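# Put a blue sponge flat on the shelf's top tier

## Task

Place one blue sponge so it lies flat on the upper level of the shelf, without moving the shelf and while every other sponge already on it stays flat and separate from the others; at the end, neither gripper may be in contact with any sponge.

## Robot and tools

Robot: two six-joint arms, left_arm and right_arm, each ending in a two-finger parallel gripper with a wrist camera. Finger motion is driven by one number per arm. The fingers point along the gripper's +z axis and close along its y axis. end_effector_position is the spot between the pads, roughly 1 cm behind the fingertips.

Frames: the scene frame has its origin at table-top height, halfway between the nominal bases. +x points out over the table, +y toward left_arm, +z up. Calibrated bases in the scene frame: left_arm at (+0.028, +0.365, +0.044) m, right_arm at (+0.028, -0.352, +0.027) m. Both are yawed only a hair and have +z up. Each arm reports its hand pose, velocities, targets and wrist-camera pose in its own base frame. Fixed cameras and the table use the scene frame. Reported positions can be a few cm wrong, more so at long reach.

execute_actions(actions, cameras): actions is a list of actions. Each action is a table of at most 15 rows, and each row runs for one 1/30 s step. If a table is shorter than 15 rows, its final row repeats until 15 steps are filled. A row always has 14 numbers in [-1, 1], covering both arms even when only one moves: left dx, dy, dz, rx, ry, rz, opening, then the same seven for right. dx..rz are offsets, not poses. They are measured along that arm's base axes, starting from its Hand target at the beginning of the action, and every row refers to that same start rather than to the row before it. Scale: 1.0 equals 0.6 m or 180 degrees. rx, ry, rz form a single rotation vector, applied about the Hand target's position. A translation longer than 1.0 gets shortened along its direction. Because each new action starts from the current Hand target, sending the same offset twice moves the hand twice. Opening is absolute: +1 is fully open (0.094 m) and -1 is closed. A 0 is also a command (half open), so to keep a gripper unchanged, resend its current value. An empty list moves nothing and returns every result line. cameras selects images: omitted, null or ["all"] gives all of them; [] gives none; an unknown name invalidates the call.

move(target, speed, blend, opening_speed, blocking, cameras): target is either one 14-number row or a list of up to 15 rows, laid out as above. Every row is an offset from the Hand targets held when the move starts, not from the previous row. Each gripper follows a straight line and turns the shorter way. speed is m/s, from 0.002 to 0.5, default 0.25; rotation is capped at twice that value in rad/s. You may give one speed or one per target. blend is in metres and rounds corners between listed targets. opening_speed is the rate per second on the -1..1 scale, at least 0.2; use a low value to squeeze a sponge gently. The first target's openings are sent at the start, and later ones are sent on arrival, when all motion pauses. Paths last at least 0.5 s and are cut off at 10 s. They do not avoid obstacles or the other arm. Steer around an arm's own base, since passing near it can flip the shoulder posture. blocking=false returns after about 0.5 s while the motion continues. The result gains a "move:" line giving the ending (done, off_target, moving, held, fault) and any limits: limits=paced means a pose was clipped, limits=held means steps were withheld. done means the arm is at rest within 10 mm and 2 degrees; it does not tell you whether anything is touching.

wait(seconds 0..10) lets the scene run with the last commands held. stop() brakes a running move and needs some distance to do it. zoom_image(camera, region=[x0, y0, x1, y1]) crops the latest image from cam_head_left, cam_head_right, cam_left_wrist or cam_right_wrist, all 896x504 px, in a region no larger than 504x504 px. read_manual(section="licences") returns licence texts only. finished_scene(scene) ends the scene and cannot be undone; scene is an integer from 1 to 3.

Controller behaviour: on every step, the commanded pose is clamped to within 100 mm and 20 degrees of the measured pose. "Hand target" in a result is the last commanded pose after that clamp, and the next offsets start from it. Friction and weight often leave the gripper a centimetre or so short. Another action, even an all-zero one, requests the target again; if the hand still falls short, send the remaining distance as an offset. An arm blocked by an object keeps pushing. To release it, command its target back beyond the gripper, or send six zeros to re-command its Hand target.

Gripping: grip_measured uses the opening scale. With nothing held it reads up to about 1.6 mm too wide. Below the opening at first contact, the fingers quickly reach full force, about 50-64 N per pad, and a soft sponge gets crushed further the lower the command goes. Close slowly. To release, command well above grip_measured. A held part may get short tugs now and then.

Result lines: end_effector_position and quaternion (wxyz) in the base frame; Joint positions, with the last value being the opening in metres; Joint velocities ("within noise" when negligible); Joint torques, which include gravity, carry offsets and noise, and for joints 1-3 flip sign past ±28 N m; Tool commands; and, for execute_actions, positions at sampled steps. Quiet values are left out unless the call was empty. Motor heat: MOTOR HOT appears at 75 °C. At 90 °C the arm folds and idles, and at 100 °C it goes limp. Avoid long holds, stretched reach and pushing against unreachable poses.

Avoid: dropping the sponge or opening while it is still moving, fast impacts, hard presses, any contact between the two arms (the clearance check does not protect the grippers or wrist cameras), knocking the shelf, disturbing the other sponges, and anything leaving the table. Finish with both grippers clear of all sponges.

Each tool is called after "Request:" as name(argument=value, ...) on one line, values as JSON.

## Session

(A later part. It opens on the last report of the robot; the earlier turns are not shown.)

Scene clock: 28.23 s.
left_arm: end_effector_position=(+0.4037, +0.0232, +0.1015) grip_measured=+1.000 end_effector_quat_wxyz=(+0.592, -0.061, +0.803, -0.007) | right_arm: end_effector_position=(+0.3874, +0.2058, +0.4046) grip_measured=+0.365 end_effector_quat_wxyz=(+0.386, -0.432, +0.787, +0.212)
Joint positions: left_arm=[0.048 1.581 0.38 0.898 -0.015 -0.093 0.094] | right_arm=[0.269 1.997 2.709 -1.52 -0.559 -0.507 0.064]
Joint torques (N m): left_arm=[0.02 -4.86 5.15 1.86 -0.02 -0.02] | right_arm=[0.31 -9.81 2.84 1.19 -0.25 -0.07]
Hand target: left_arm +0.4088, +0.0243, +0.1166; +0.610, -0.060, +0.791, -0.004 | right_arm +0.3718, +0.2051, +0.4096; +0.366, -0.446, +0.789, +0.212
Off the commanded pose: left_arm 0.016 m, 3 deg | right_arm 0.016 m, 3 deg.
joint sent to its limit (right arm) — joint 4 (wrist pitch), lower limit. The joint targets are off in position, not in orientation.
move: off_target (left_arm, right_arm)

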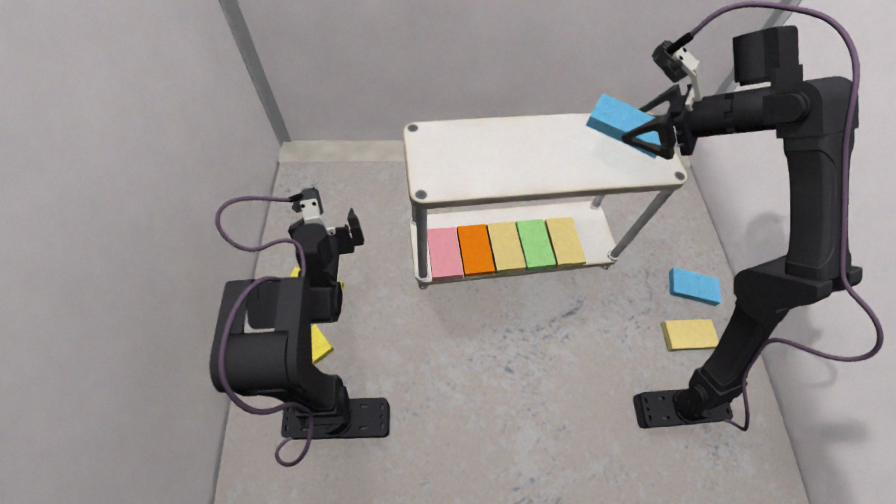

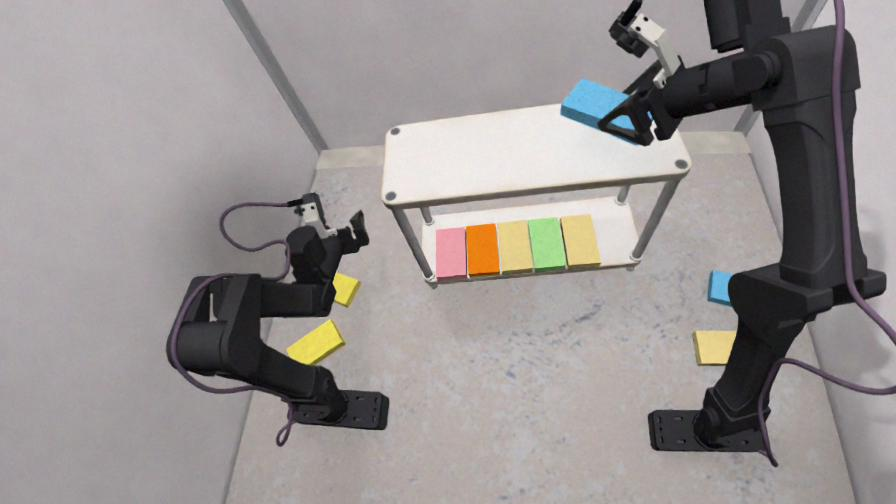

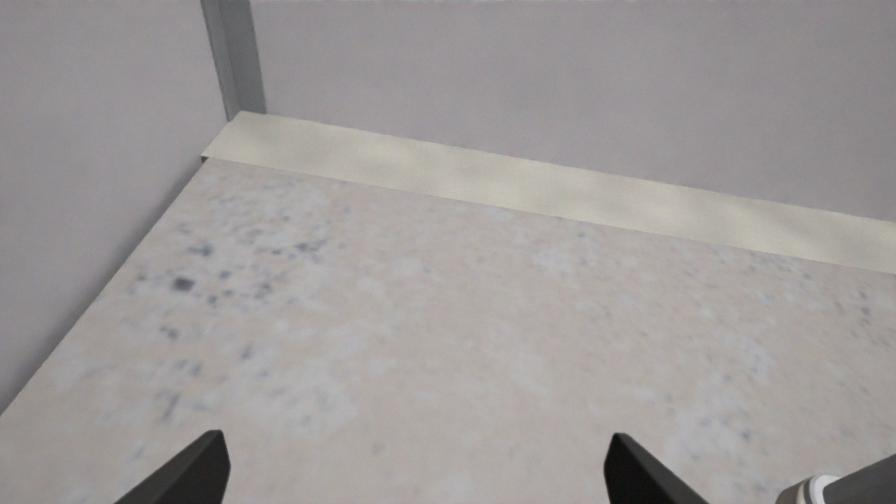

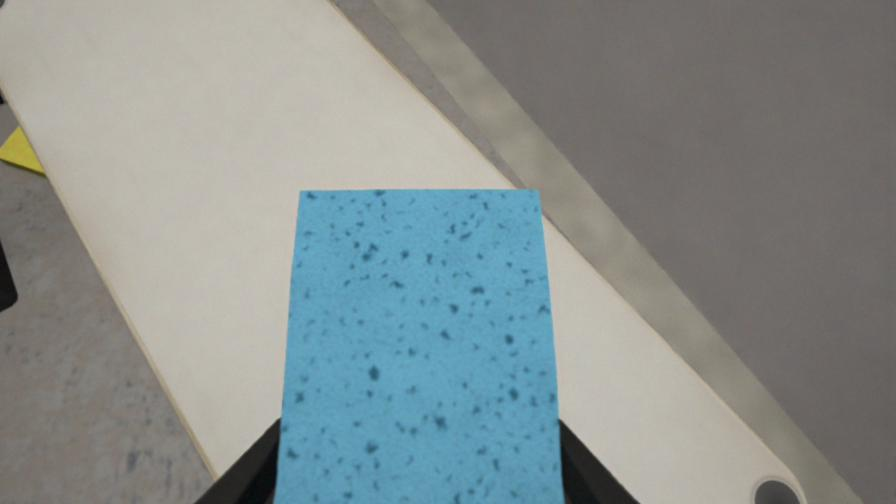

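Request:
move(target=[0,0,0,0,0,0,1,-0.013,0.005,-0.042,0,0,0,0.25], speed=0.06)

Scene clock: 30.23 s.
left_arm: end_effector_position=(+0.4037, +0.0232, +0.1015) grip_measured=+1.000 end_effector_quat_wxyz=(+0.592, -0.061, +0.803, -0.007) | right_arm: end_effector_position=(+0.3662, +0.2043, +0.3636) grip_measured=+0.365 end_effector_quat_wxyz=(+0.325, -0.434, +0.811, +0.220)
Joint positions: left_arm=[0.048 1.581 0.38 0.898 -0.015 -0.093 0.094] | right_arm=[0.284 1.851 2.358 -1.45 -0.545 -0.517 0.064]
Joint torques (N m): left_arm=[-0.02 -4.86 5.14 1.86 -0.02 -0.02] | right_arm=[0.29 -10.22 3.29 2.05 -0.27 -0.04]
Hand target: left_arm +0.4088, +0.0243, +0.1166; +0.610, -0.060, +0.791, -0.004 | right_arm +0.3640, +0.2081, +0.3844; +0.366, -0.446, +0.789, +0.212
Off the commanded pose: left_arm 0.016 m, 3 deg | right_arm 0.021 m, 6 deg.
move: off_target (left_arm, right_arm)

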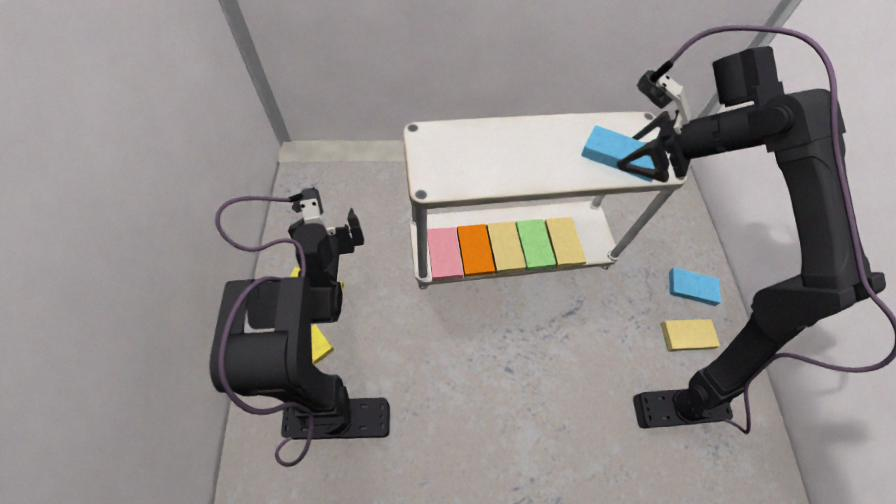

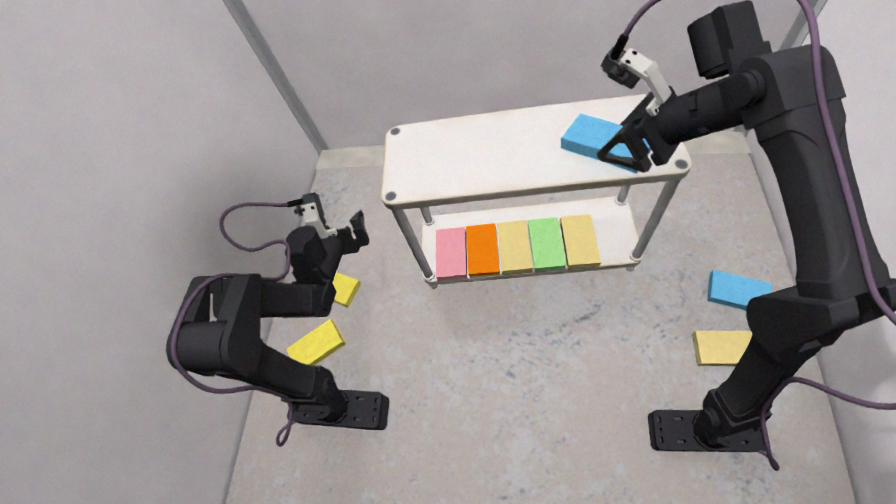

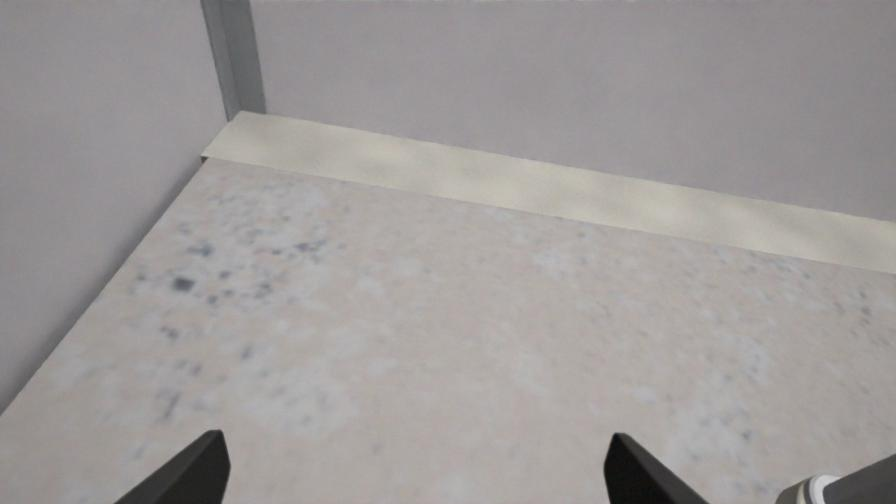

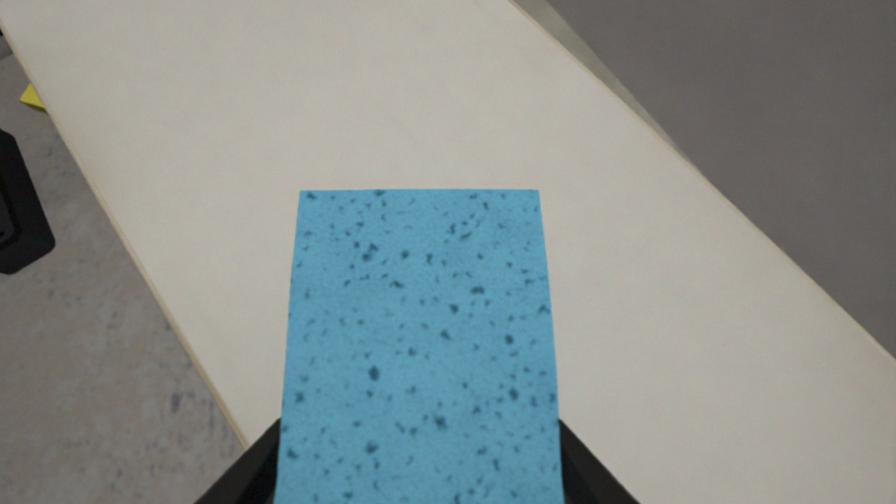

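Request:
move(target=[0,0,0,0,0,0,1,0.036,0.0,0.022,0.0178,-0.0133,0,0.25], speed=0.1, cameras=["cam_head_left","cam_right_wrist"])

Request:
zoom_image(camera="cam_head_left", region=[540, 80, 720, 220])

Scene clock: 31.80 s.
left_arm: end_effector_position=(+0.4037, +0.0232, +0.1015) grip_measured=+1.000 end_effector_quat_wxyz=(+0.592, -0.061, +0.803, -0.007) | right_arm: end_effector_position=(+0.3784, +0.2012, +0.3729) grip_measured=+0.365 end_effector_quat_wxyz=(+0.350, -0.430, +0.803, +0.221)
Joint positions: left_arm=[0.048 1.581 0.38 0.898 -0.015 -0.093 0.094] | right_arm=[0.261 1.863 2.381 -1.411 -0.567 -0.517 0.064]
Joint torques (N m): left_arm=[0.03 -4.83 5.12 1.86 -0.01 -0.02] | right_arm=[-0.47 -7.21 7.31 2.13 -0.62 0]
Hand target: left_arm +0.4088, +0.0243, +0.1166; +0.610, -0.060, +0.791, -0.004 | right_arm +0.3856, +0.2081, +0.3976; +0.395, -0.440, +0.775, +0.225
Off the commanded pose: left_arm 0.016 m, 3 deg | right_arm 0.027 m, 6 deg.
move: off_target (left_arm, right_arm)
Images, in order: cam_head_left, cam_right_wrist.

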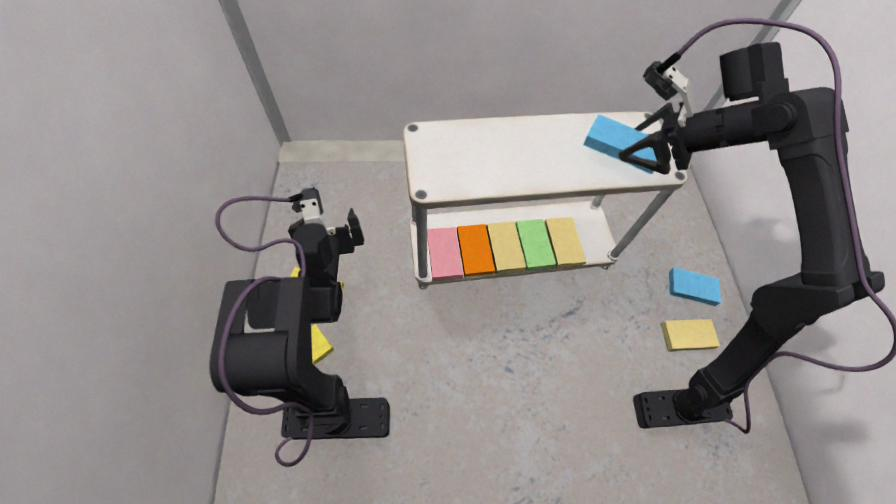

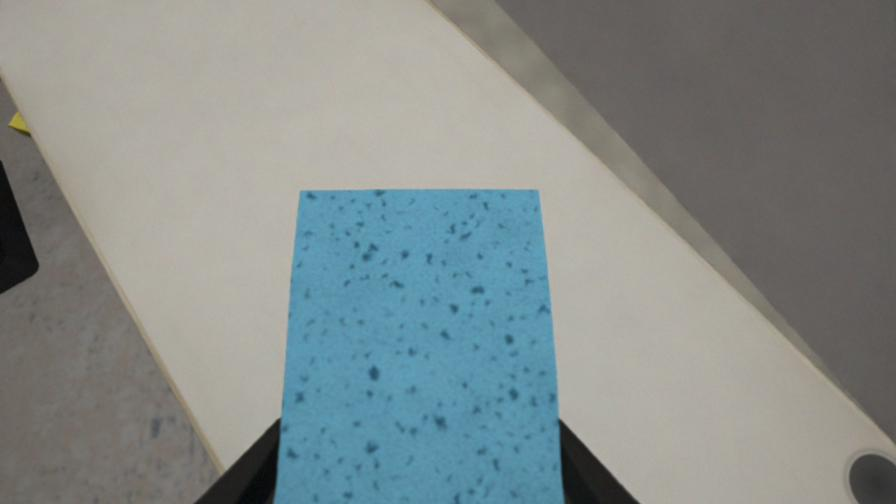

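Scaled by 2.800 from the camera's 896x504 image, which has a finer 1280x720 frame.

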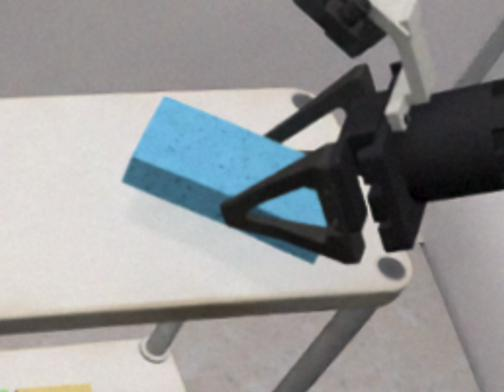

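Request:
move(target=[0,0,0,0,0,0,1,0.004,0,-0.025,0.006,-0.0045,0,0.25], speed=0.05, cameras=["cam_head_left","cam_right_wrist"])

Request:
zoom_image(camera="cam_head_left", region=[540, 80, 720, 220])

Scene clock: 33.40 s.
left_arm: end_effector_position=(+0.4037, +0.0232, +0.1015) grip_measured=+1.000 end_effector_quat_wxyz=(+0.592, -0.061, +0.803, -0.007) | right_arm: end_effector_position=(+0.3904, +0.2067, +0.3581) grip_measured=+0.365 end_effector_quat_wxyz=(+0.363, -0.433, +0.794, +0.225)
Joint positions: left_arm=[0.048 1.581 0.38 0.898 -0.015 -0.093 0.094] | right_arm=[0.261 1.823 2.223 -1.264 -0.582 -0.517 0.064]
Joint torques (N m): left_arm=[0.05 -4.83 5.16 1.84 -0.01 -0.01] | right_arm=[-0.47 -10.41 3.6 2.16 -0.59 0.05]
Hand target: left_arm +0.4088, +0.0243, +0.1166; +0.610, -0.060, +0.791, -0.004 | right_arm +0.3880, +0.2081, +0.3826; +0.405, -0.438, +0.770, +0.229
Off the commanded pose: left_arm 0.016 m, 3 deg | right_arm 0.025 m, 6 deg.
move: off_target (left_arm, right_arm)
Images, in order: cam_head_left, cam_right_wrist.

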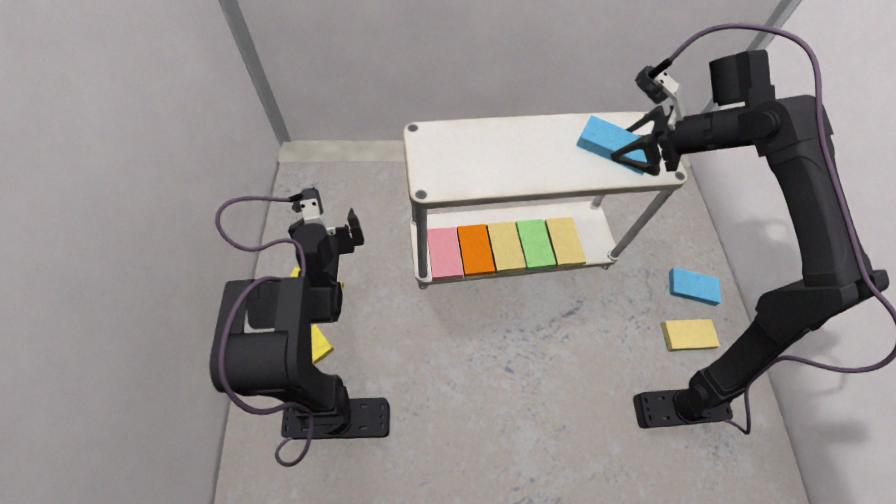

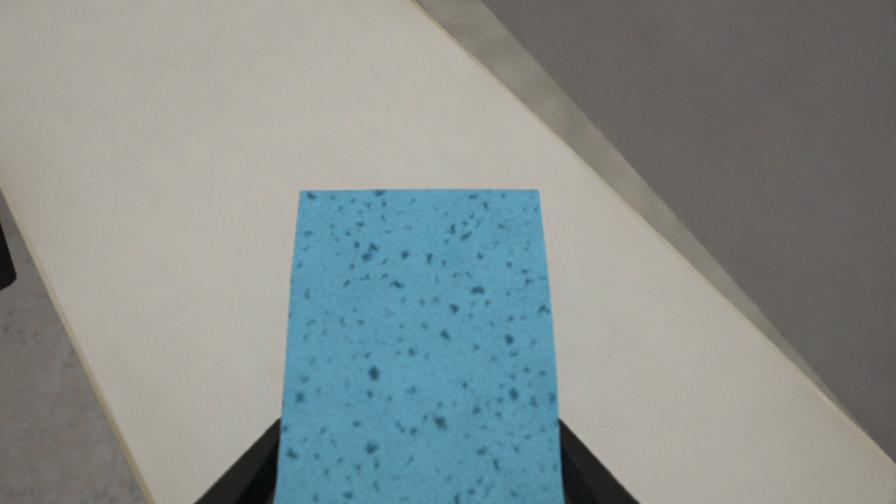

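Scaled by 2.800 from the camera's 896x504 image, which has a finer 1280x720 frame.

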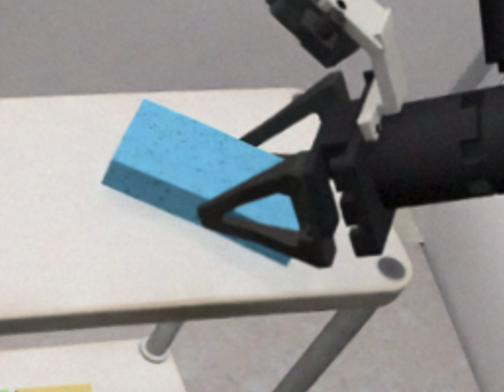

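Request:
move(target=[0,0,0,0,0,0,1,-0.018,0,-0.018,0,0,0,0.25], speed=0.04, cameras=["cam_head_left","cam_right_wrist"])

Request:
zoom_image(camera="cam_head_left", region=[540, 80, 720, 220])

Scene clock: 35.17 s.
left_arm: end_effector_position=(+0.4037, +0.0232, +0.1015) grip_measured=+1.000 end_effector_quat_wxyz=(+0.592, -0.061, +0.803, -0.007) | right_arm: end_effector_position=(+0.3803, +0.2041, +0.3492) grip_measured=+0.365 end_effector_quat_wxyz=(+0.366, -0.430, +0.794, +0.225)
Joint positions: left_arm=[0.048 1.581 0.38 0.898 -0.015 -0.093 0.094] | right_arm=[0.261 1.739 2.068 -1.186 -0.582 -0.51 0.064]
Joint torques (N m): left_arm=[0.03 -4.85 5.08 1.87 -0.01 -0.02] | right_arm=[0.31 -9.8 3.74 2.17 -0.53 0.06]
Hand target: left_arm +0.4088, +0.0243, +0.1166; +0.610, -0.060, +0.791, -0.004 | right_arm +0.3772, +0.2081, +0.3718; +0.405, -0.438, +0.770, +0.229
Off the commanded pose: left_arm 0.016 m, 3 deg | right_arm 0.023 m, 5 deg.
move: off_target (left_arm, right_arm)
Images, in order: cam_head_left, cam_right_wrist.

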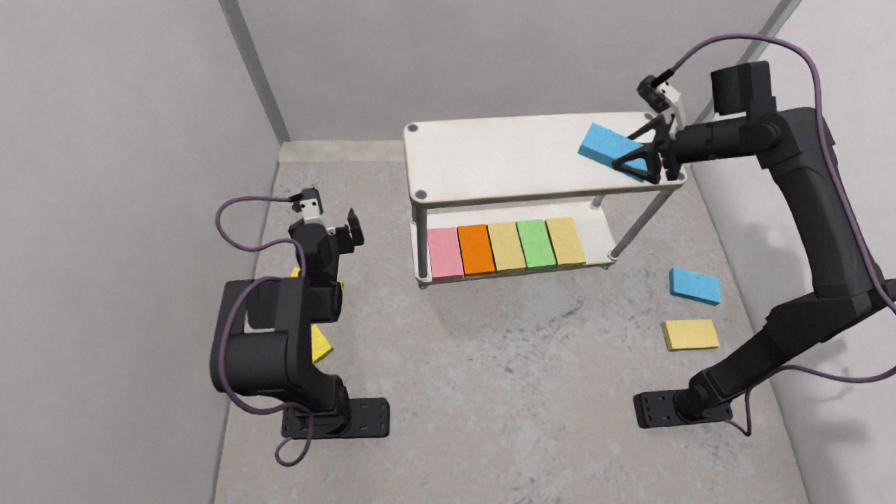

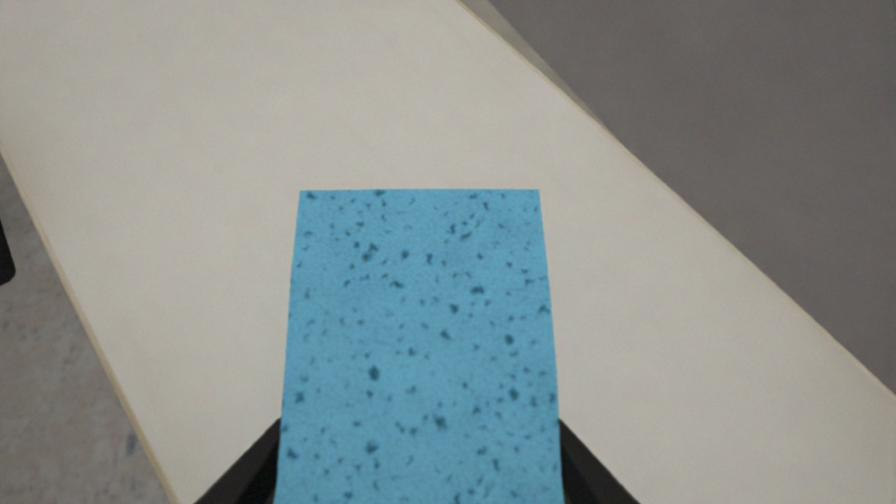

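Scaled by 2.800 from the camera's 896x504 image, which has a finer 1280x720 frame.

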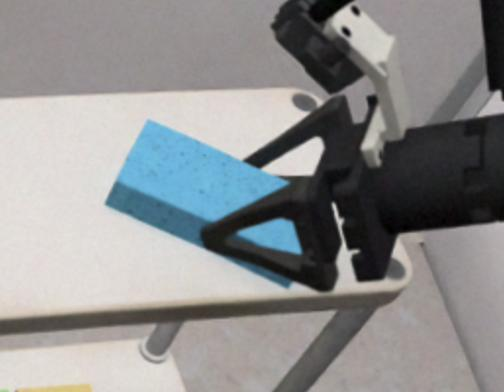

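Request:
move(target=[0,0,0,0,0,0,1,0.018,0.008,-0.02,0,0,0,0.25], speed=0.04, cameras=["cam_head_left","cam_right_wrist"])

Request:
zoom_image(camera="cam_head_left", region=[540, 80, 720, 220])

Scene clock: 36.47 s.
left_arm: end_effector_position=(+0.4037, +0.0232, +0.1015) grip_measured=+1.000 end_effector_quat_wxyz=(+0.592, -0.061, +0.803, -0.007) | right_arm: end_effector_position=(+0.3919, +0.2074, +0.3491) grip_measured=+0.365 end_effector_quat_wxyz=(+0.387, -0.436, +0.782, +0.219)
Joint positions: left_arm=[0.048 1.581 0.38 0.898 -0.015 -0.093 0.094] | right_arm=[0.261 1.739 2.034 -1.105 -0.584 -0.517 0.064]
Joint torques (N m): left_arm=[0.02 -4.83 5.15 1.86 -0.02 -0.02] | right_arm=[0.29 -8.7 3.45 2.01 -0.45 0.09]
Hand target: left_arm +0.4088, +0.0243, +0.1166; +0.610, -0.060, +0.791, -0.004 | right_arm +0.3880, +0.2129, +0.3598; +0.405, -0.438, +0.770, +0.229
Off the commanded pose: left_arm 0.016 m, 3 deg | right_arm 0.013 m, 3 deg.
move: off_target (left_arm, right_arm)
Images, in order: cam_head_left, cam_right_wrist.

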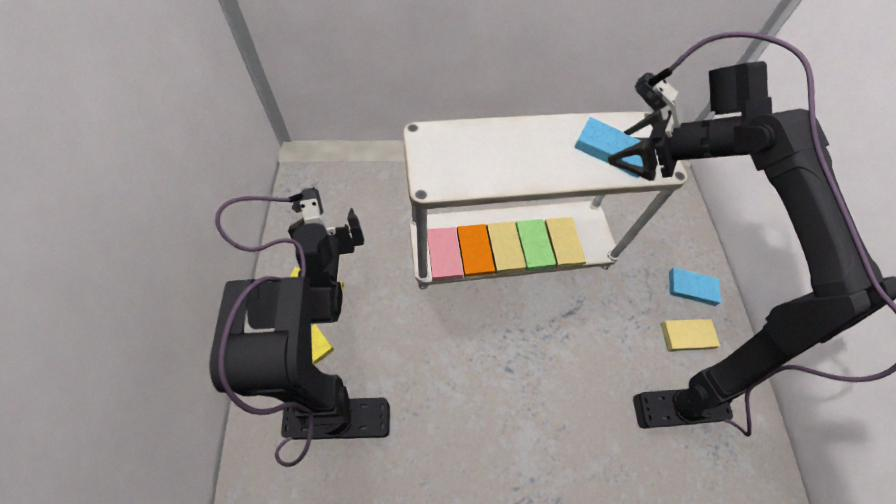

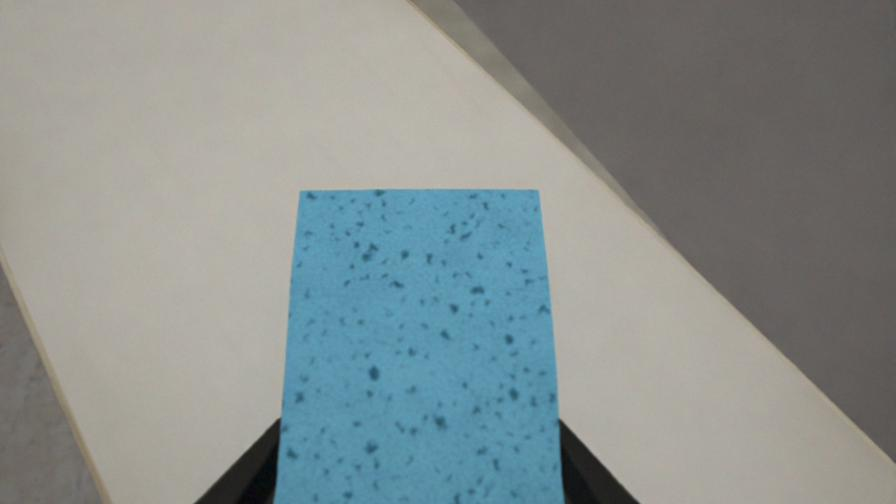

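Scaled by 2.800 from the camera's 896x504 image, which has a finer 1280x720 frame.

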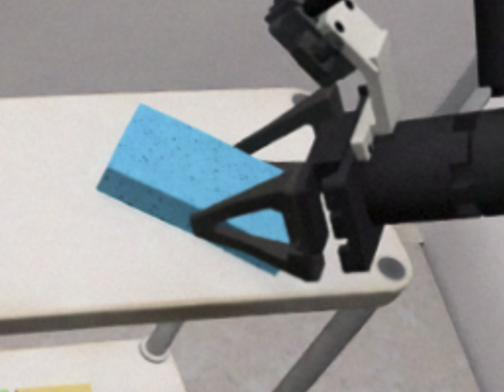

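Request:
move(target=[0,0,0,0,0,0,1,-0.006,0,-0.016,-0.009,0.0065,0,0.25], speed=0.04, cameras=["cam_head_left","cam_right_wrist"])

Request:
zoom_image(camera="cam_head_left", region=[540, 80, 720, 220])

Scene clock: 37.60 s.
left_arm: end_effector_position=(+0.4037, +0.0232, +0.1015) grip_measured=+1.000 end_effector_quat_wxyz=(+0.592, -0.061, +0.803, -0.007) | right_arm: end_effector_position=(+0.3920, +0.2081, +0.3486) grip_measured=+0.365 end_effector_quat_wxyz=(+0.390, -0.437, +0.780, +0.219)
Joint positions: left_arm=[0.048 1.581 0.38 0.898 -0.015 -0.093 0.094] | right_arm=[0.263 1.733 2.021 -1.091 -0.584 -0.517 0.064]
Joint torques (N m): left_arm=[-0.01 -4.88 5.11 1.88 -0.02 -0.01] | right_arm=[0.77 -8.47 3.14 1.67 -0.23 0.01]
Hand target: left_arm +0.4088, +0.0243, +0.1166; +0.610, -0.060, +0.791, -0.004 | right_arm +0.3844, +0.2129, +0.3502; +0.390, -0.441, +0.777, +0.223
Off the commanded pose: left_arm 0.016 m, 3 deg | right_arm 0.009 m, 1 deg.
move: off_target (left_arm)
Images, in order: cam_head_left, cam_right_wrist.

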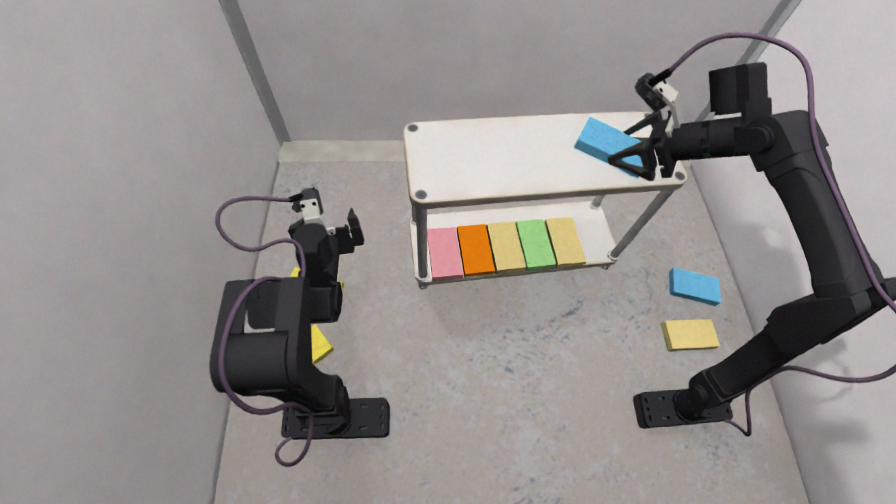

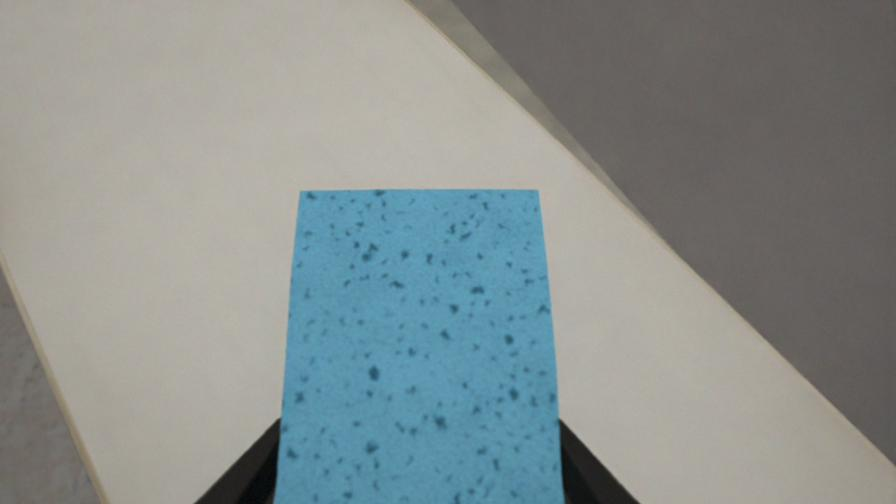

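Scaled by 2.800 from the camera's 896x504 image, which has a finer 1280x720 frame.

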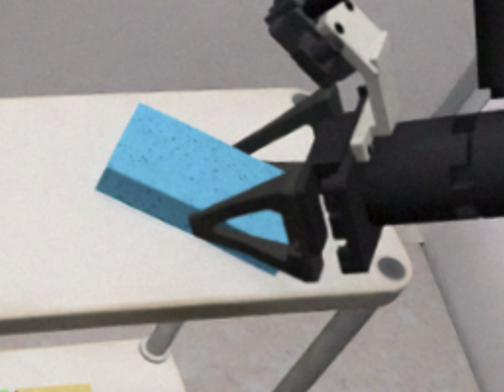

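Request:
move(target=[0,0,0,0,0,0,1,0,0,0,0,0,0,0.9], opening_speed=0.5, cameras=["cam_head_left","cam_right_wrist"])

Request:
zoom_image(camera="cam_head_left", region=[540, 80, 720, 220])

Scene clock: 40.90 s.
left_arm: end_effector_position=(+0.4037, +0.0232, +0.1015) grip_measured=+1.000 end_effector_quat_wxyz=(+0.592, -0.061, +0.803, -0.007) | right_arm: end_effector_position=(+0.3876, +0.2151, +0.3476) grip_measured=+0.897 end_effector_quat_wxyz=(+0.386, -0.444, +0.777, +0.223)
Joint positions: left_arm=[0.048 1.581 0.38 0.898 -0.015 -0.093 0.094] | right_arm=[0.281 1.731 2.016 -1.091 -0.584 -0.517 0.089]
Joint torques (N m): left_arm=[0.06 -4.83 5.15 1.85 0 -0.02] | right_arm=[0.27 -8.46 3.37 1.66 -0.23 0.01]
Heat: left arm: 31 °C; right arm: 34 °C.
Hand target: left_arm +0.4088, +0.0243, +0.1166; +0.610, -0.060, +0.791, -0.004 | right_arm +0.3844, +0.2129, +0.3502; +0.390, -0.441, +0.777, +0.223
Off the commanded pose: left_arm 0.016 m, 3 deg | right_arm 0.005 m, 1 deg.
move: off_target (left_arm)
Images, in order: cam_head_left, cam_right_wrist.

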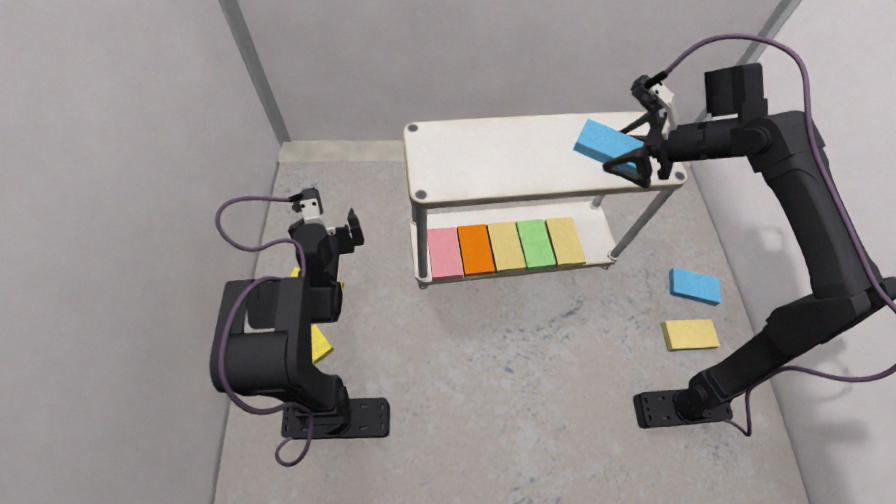

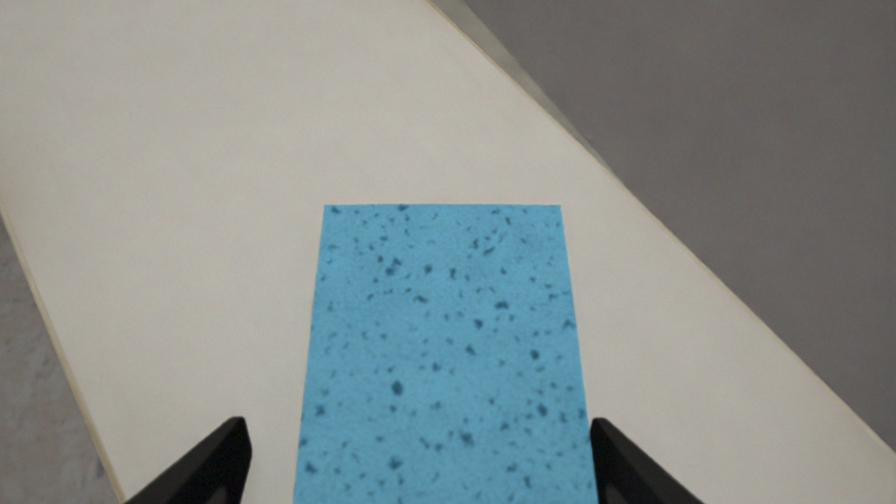

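Scaled by 2.800 from the camera's 896x504 image, which has a finer 1280x720 frame.

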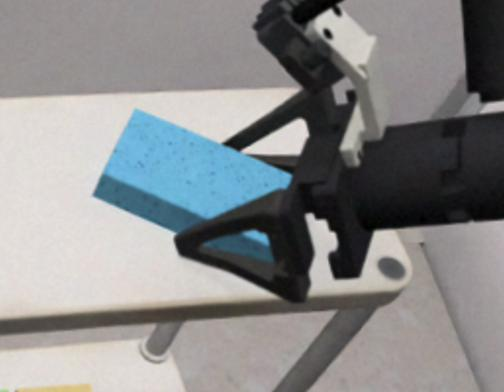

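Request:
move(target=[[0,0,0,0,0,0,1,0.018,-0.008,0.003,0,0,0,1],[0,0,0,0,0,0,1,-0.02,-0.08,0.07,0,0,0,1],[0,0,0,0,0,0,1,-0.09,-0.21,0.14,0,0,0,1]], speed=[0.04,0.08,0.15], blend=0.005, cameras=["cam_head_left","cam_right_wrist"])

Request:
zoom_image(camera="cam_head_left", region=[540, 80, 720, 220])

Scene clock: 44.73 s.
left_arm: end_effector_position=(+0.4037, +0.0232, +0.1015) grip_measured=+1.000 end_effector_quat_wxyz=(+0.592, -0.061, +0.803, -0.007) | right_arm: end_effector_position=(+0.3456, +0.0784, +0.4307) grip_measured=+0.997 end_effector_quat_wxyz=(+0.453, -0.407, +0.772, +0.183)
Joint positions: left_arm=[0.048 1.581 0.38 0.898 -0.015 -0.093 0.094] | right_arm=[-0.155 1.671 2.323 -1.519 -0.815 -0.812 0.094]
Joint torques (N m): left_arm=[0.03 -4.79 5.09 1.85 -0.01 -0.01] | right_arm=[-0.2 -6.76 2.86 1.02 -0.72 -0.07]
Hand target: left_arm +0.4088, +0.0243, +0.1166; +0.610, -0.060, +0.791, -0.004 | right_arm +0.3304, +0.0869, +0.4342; +0.390, -0.441, +0.777, +0.223
Off the commanded pose: left_arm 0.016 m, 3 deg | right_arm 0.018 m, 9 deg.
joint sent to its limit (right arm) — joint 4 (wrist pitch), lower limit. The joint targets are off in position and orientation.
move: off_target (left_arm, right_arm); blend cut to 0 m at target 1
Images, in order: cam_head_left, cam_right_wrist.

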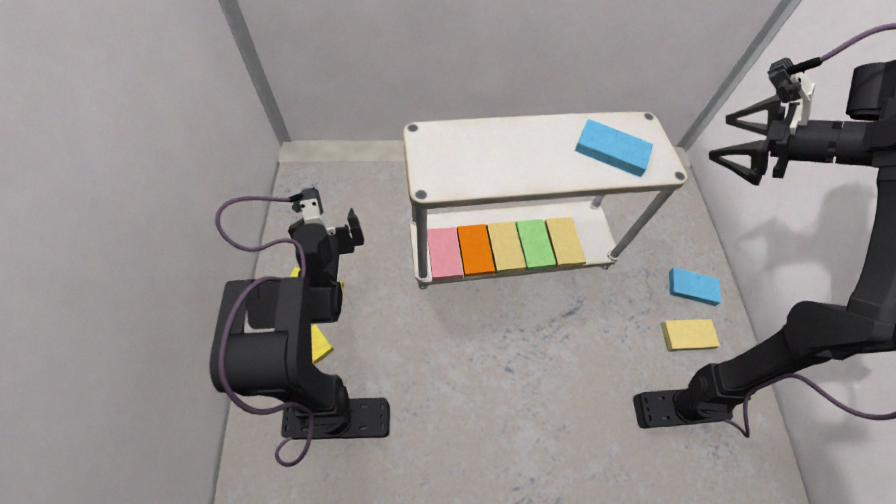

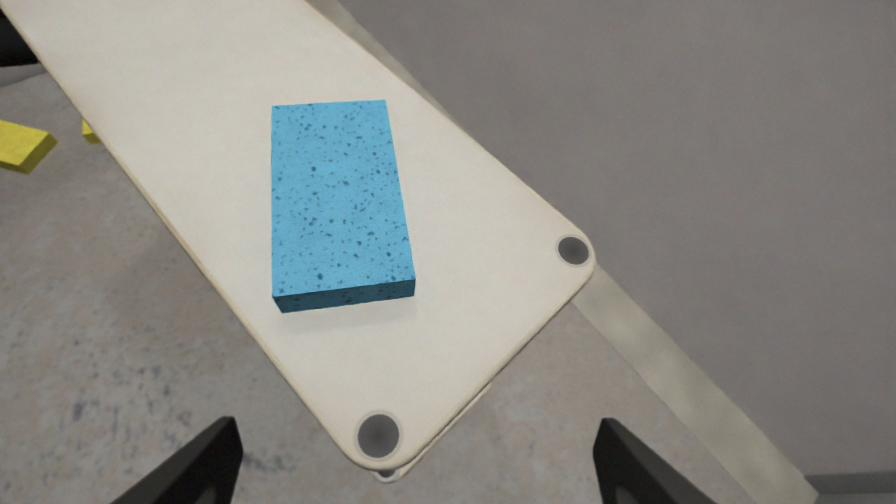

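Scaled by 2.800 from the camera's 896x504 image, which has a finer 1280x720 frame.

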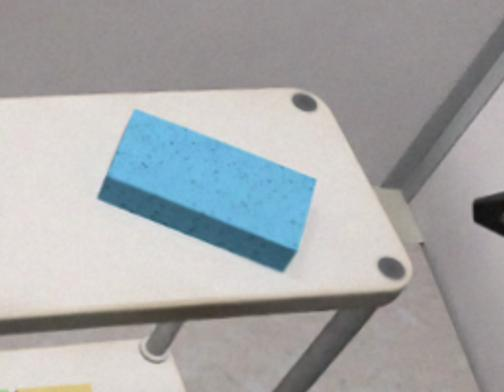

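Flat and clear.

Request:
finished_scene(scene=2)

The scene is finished: the task was done.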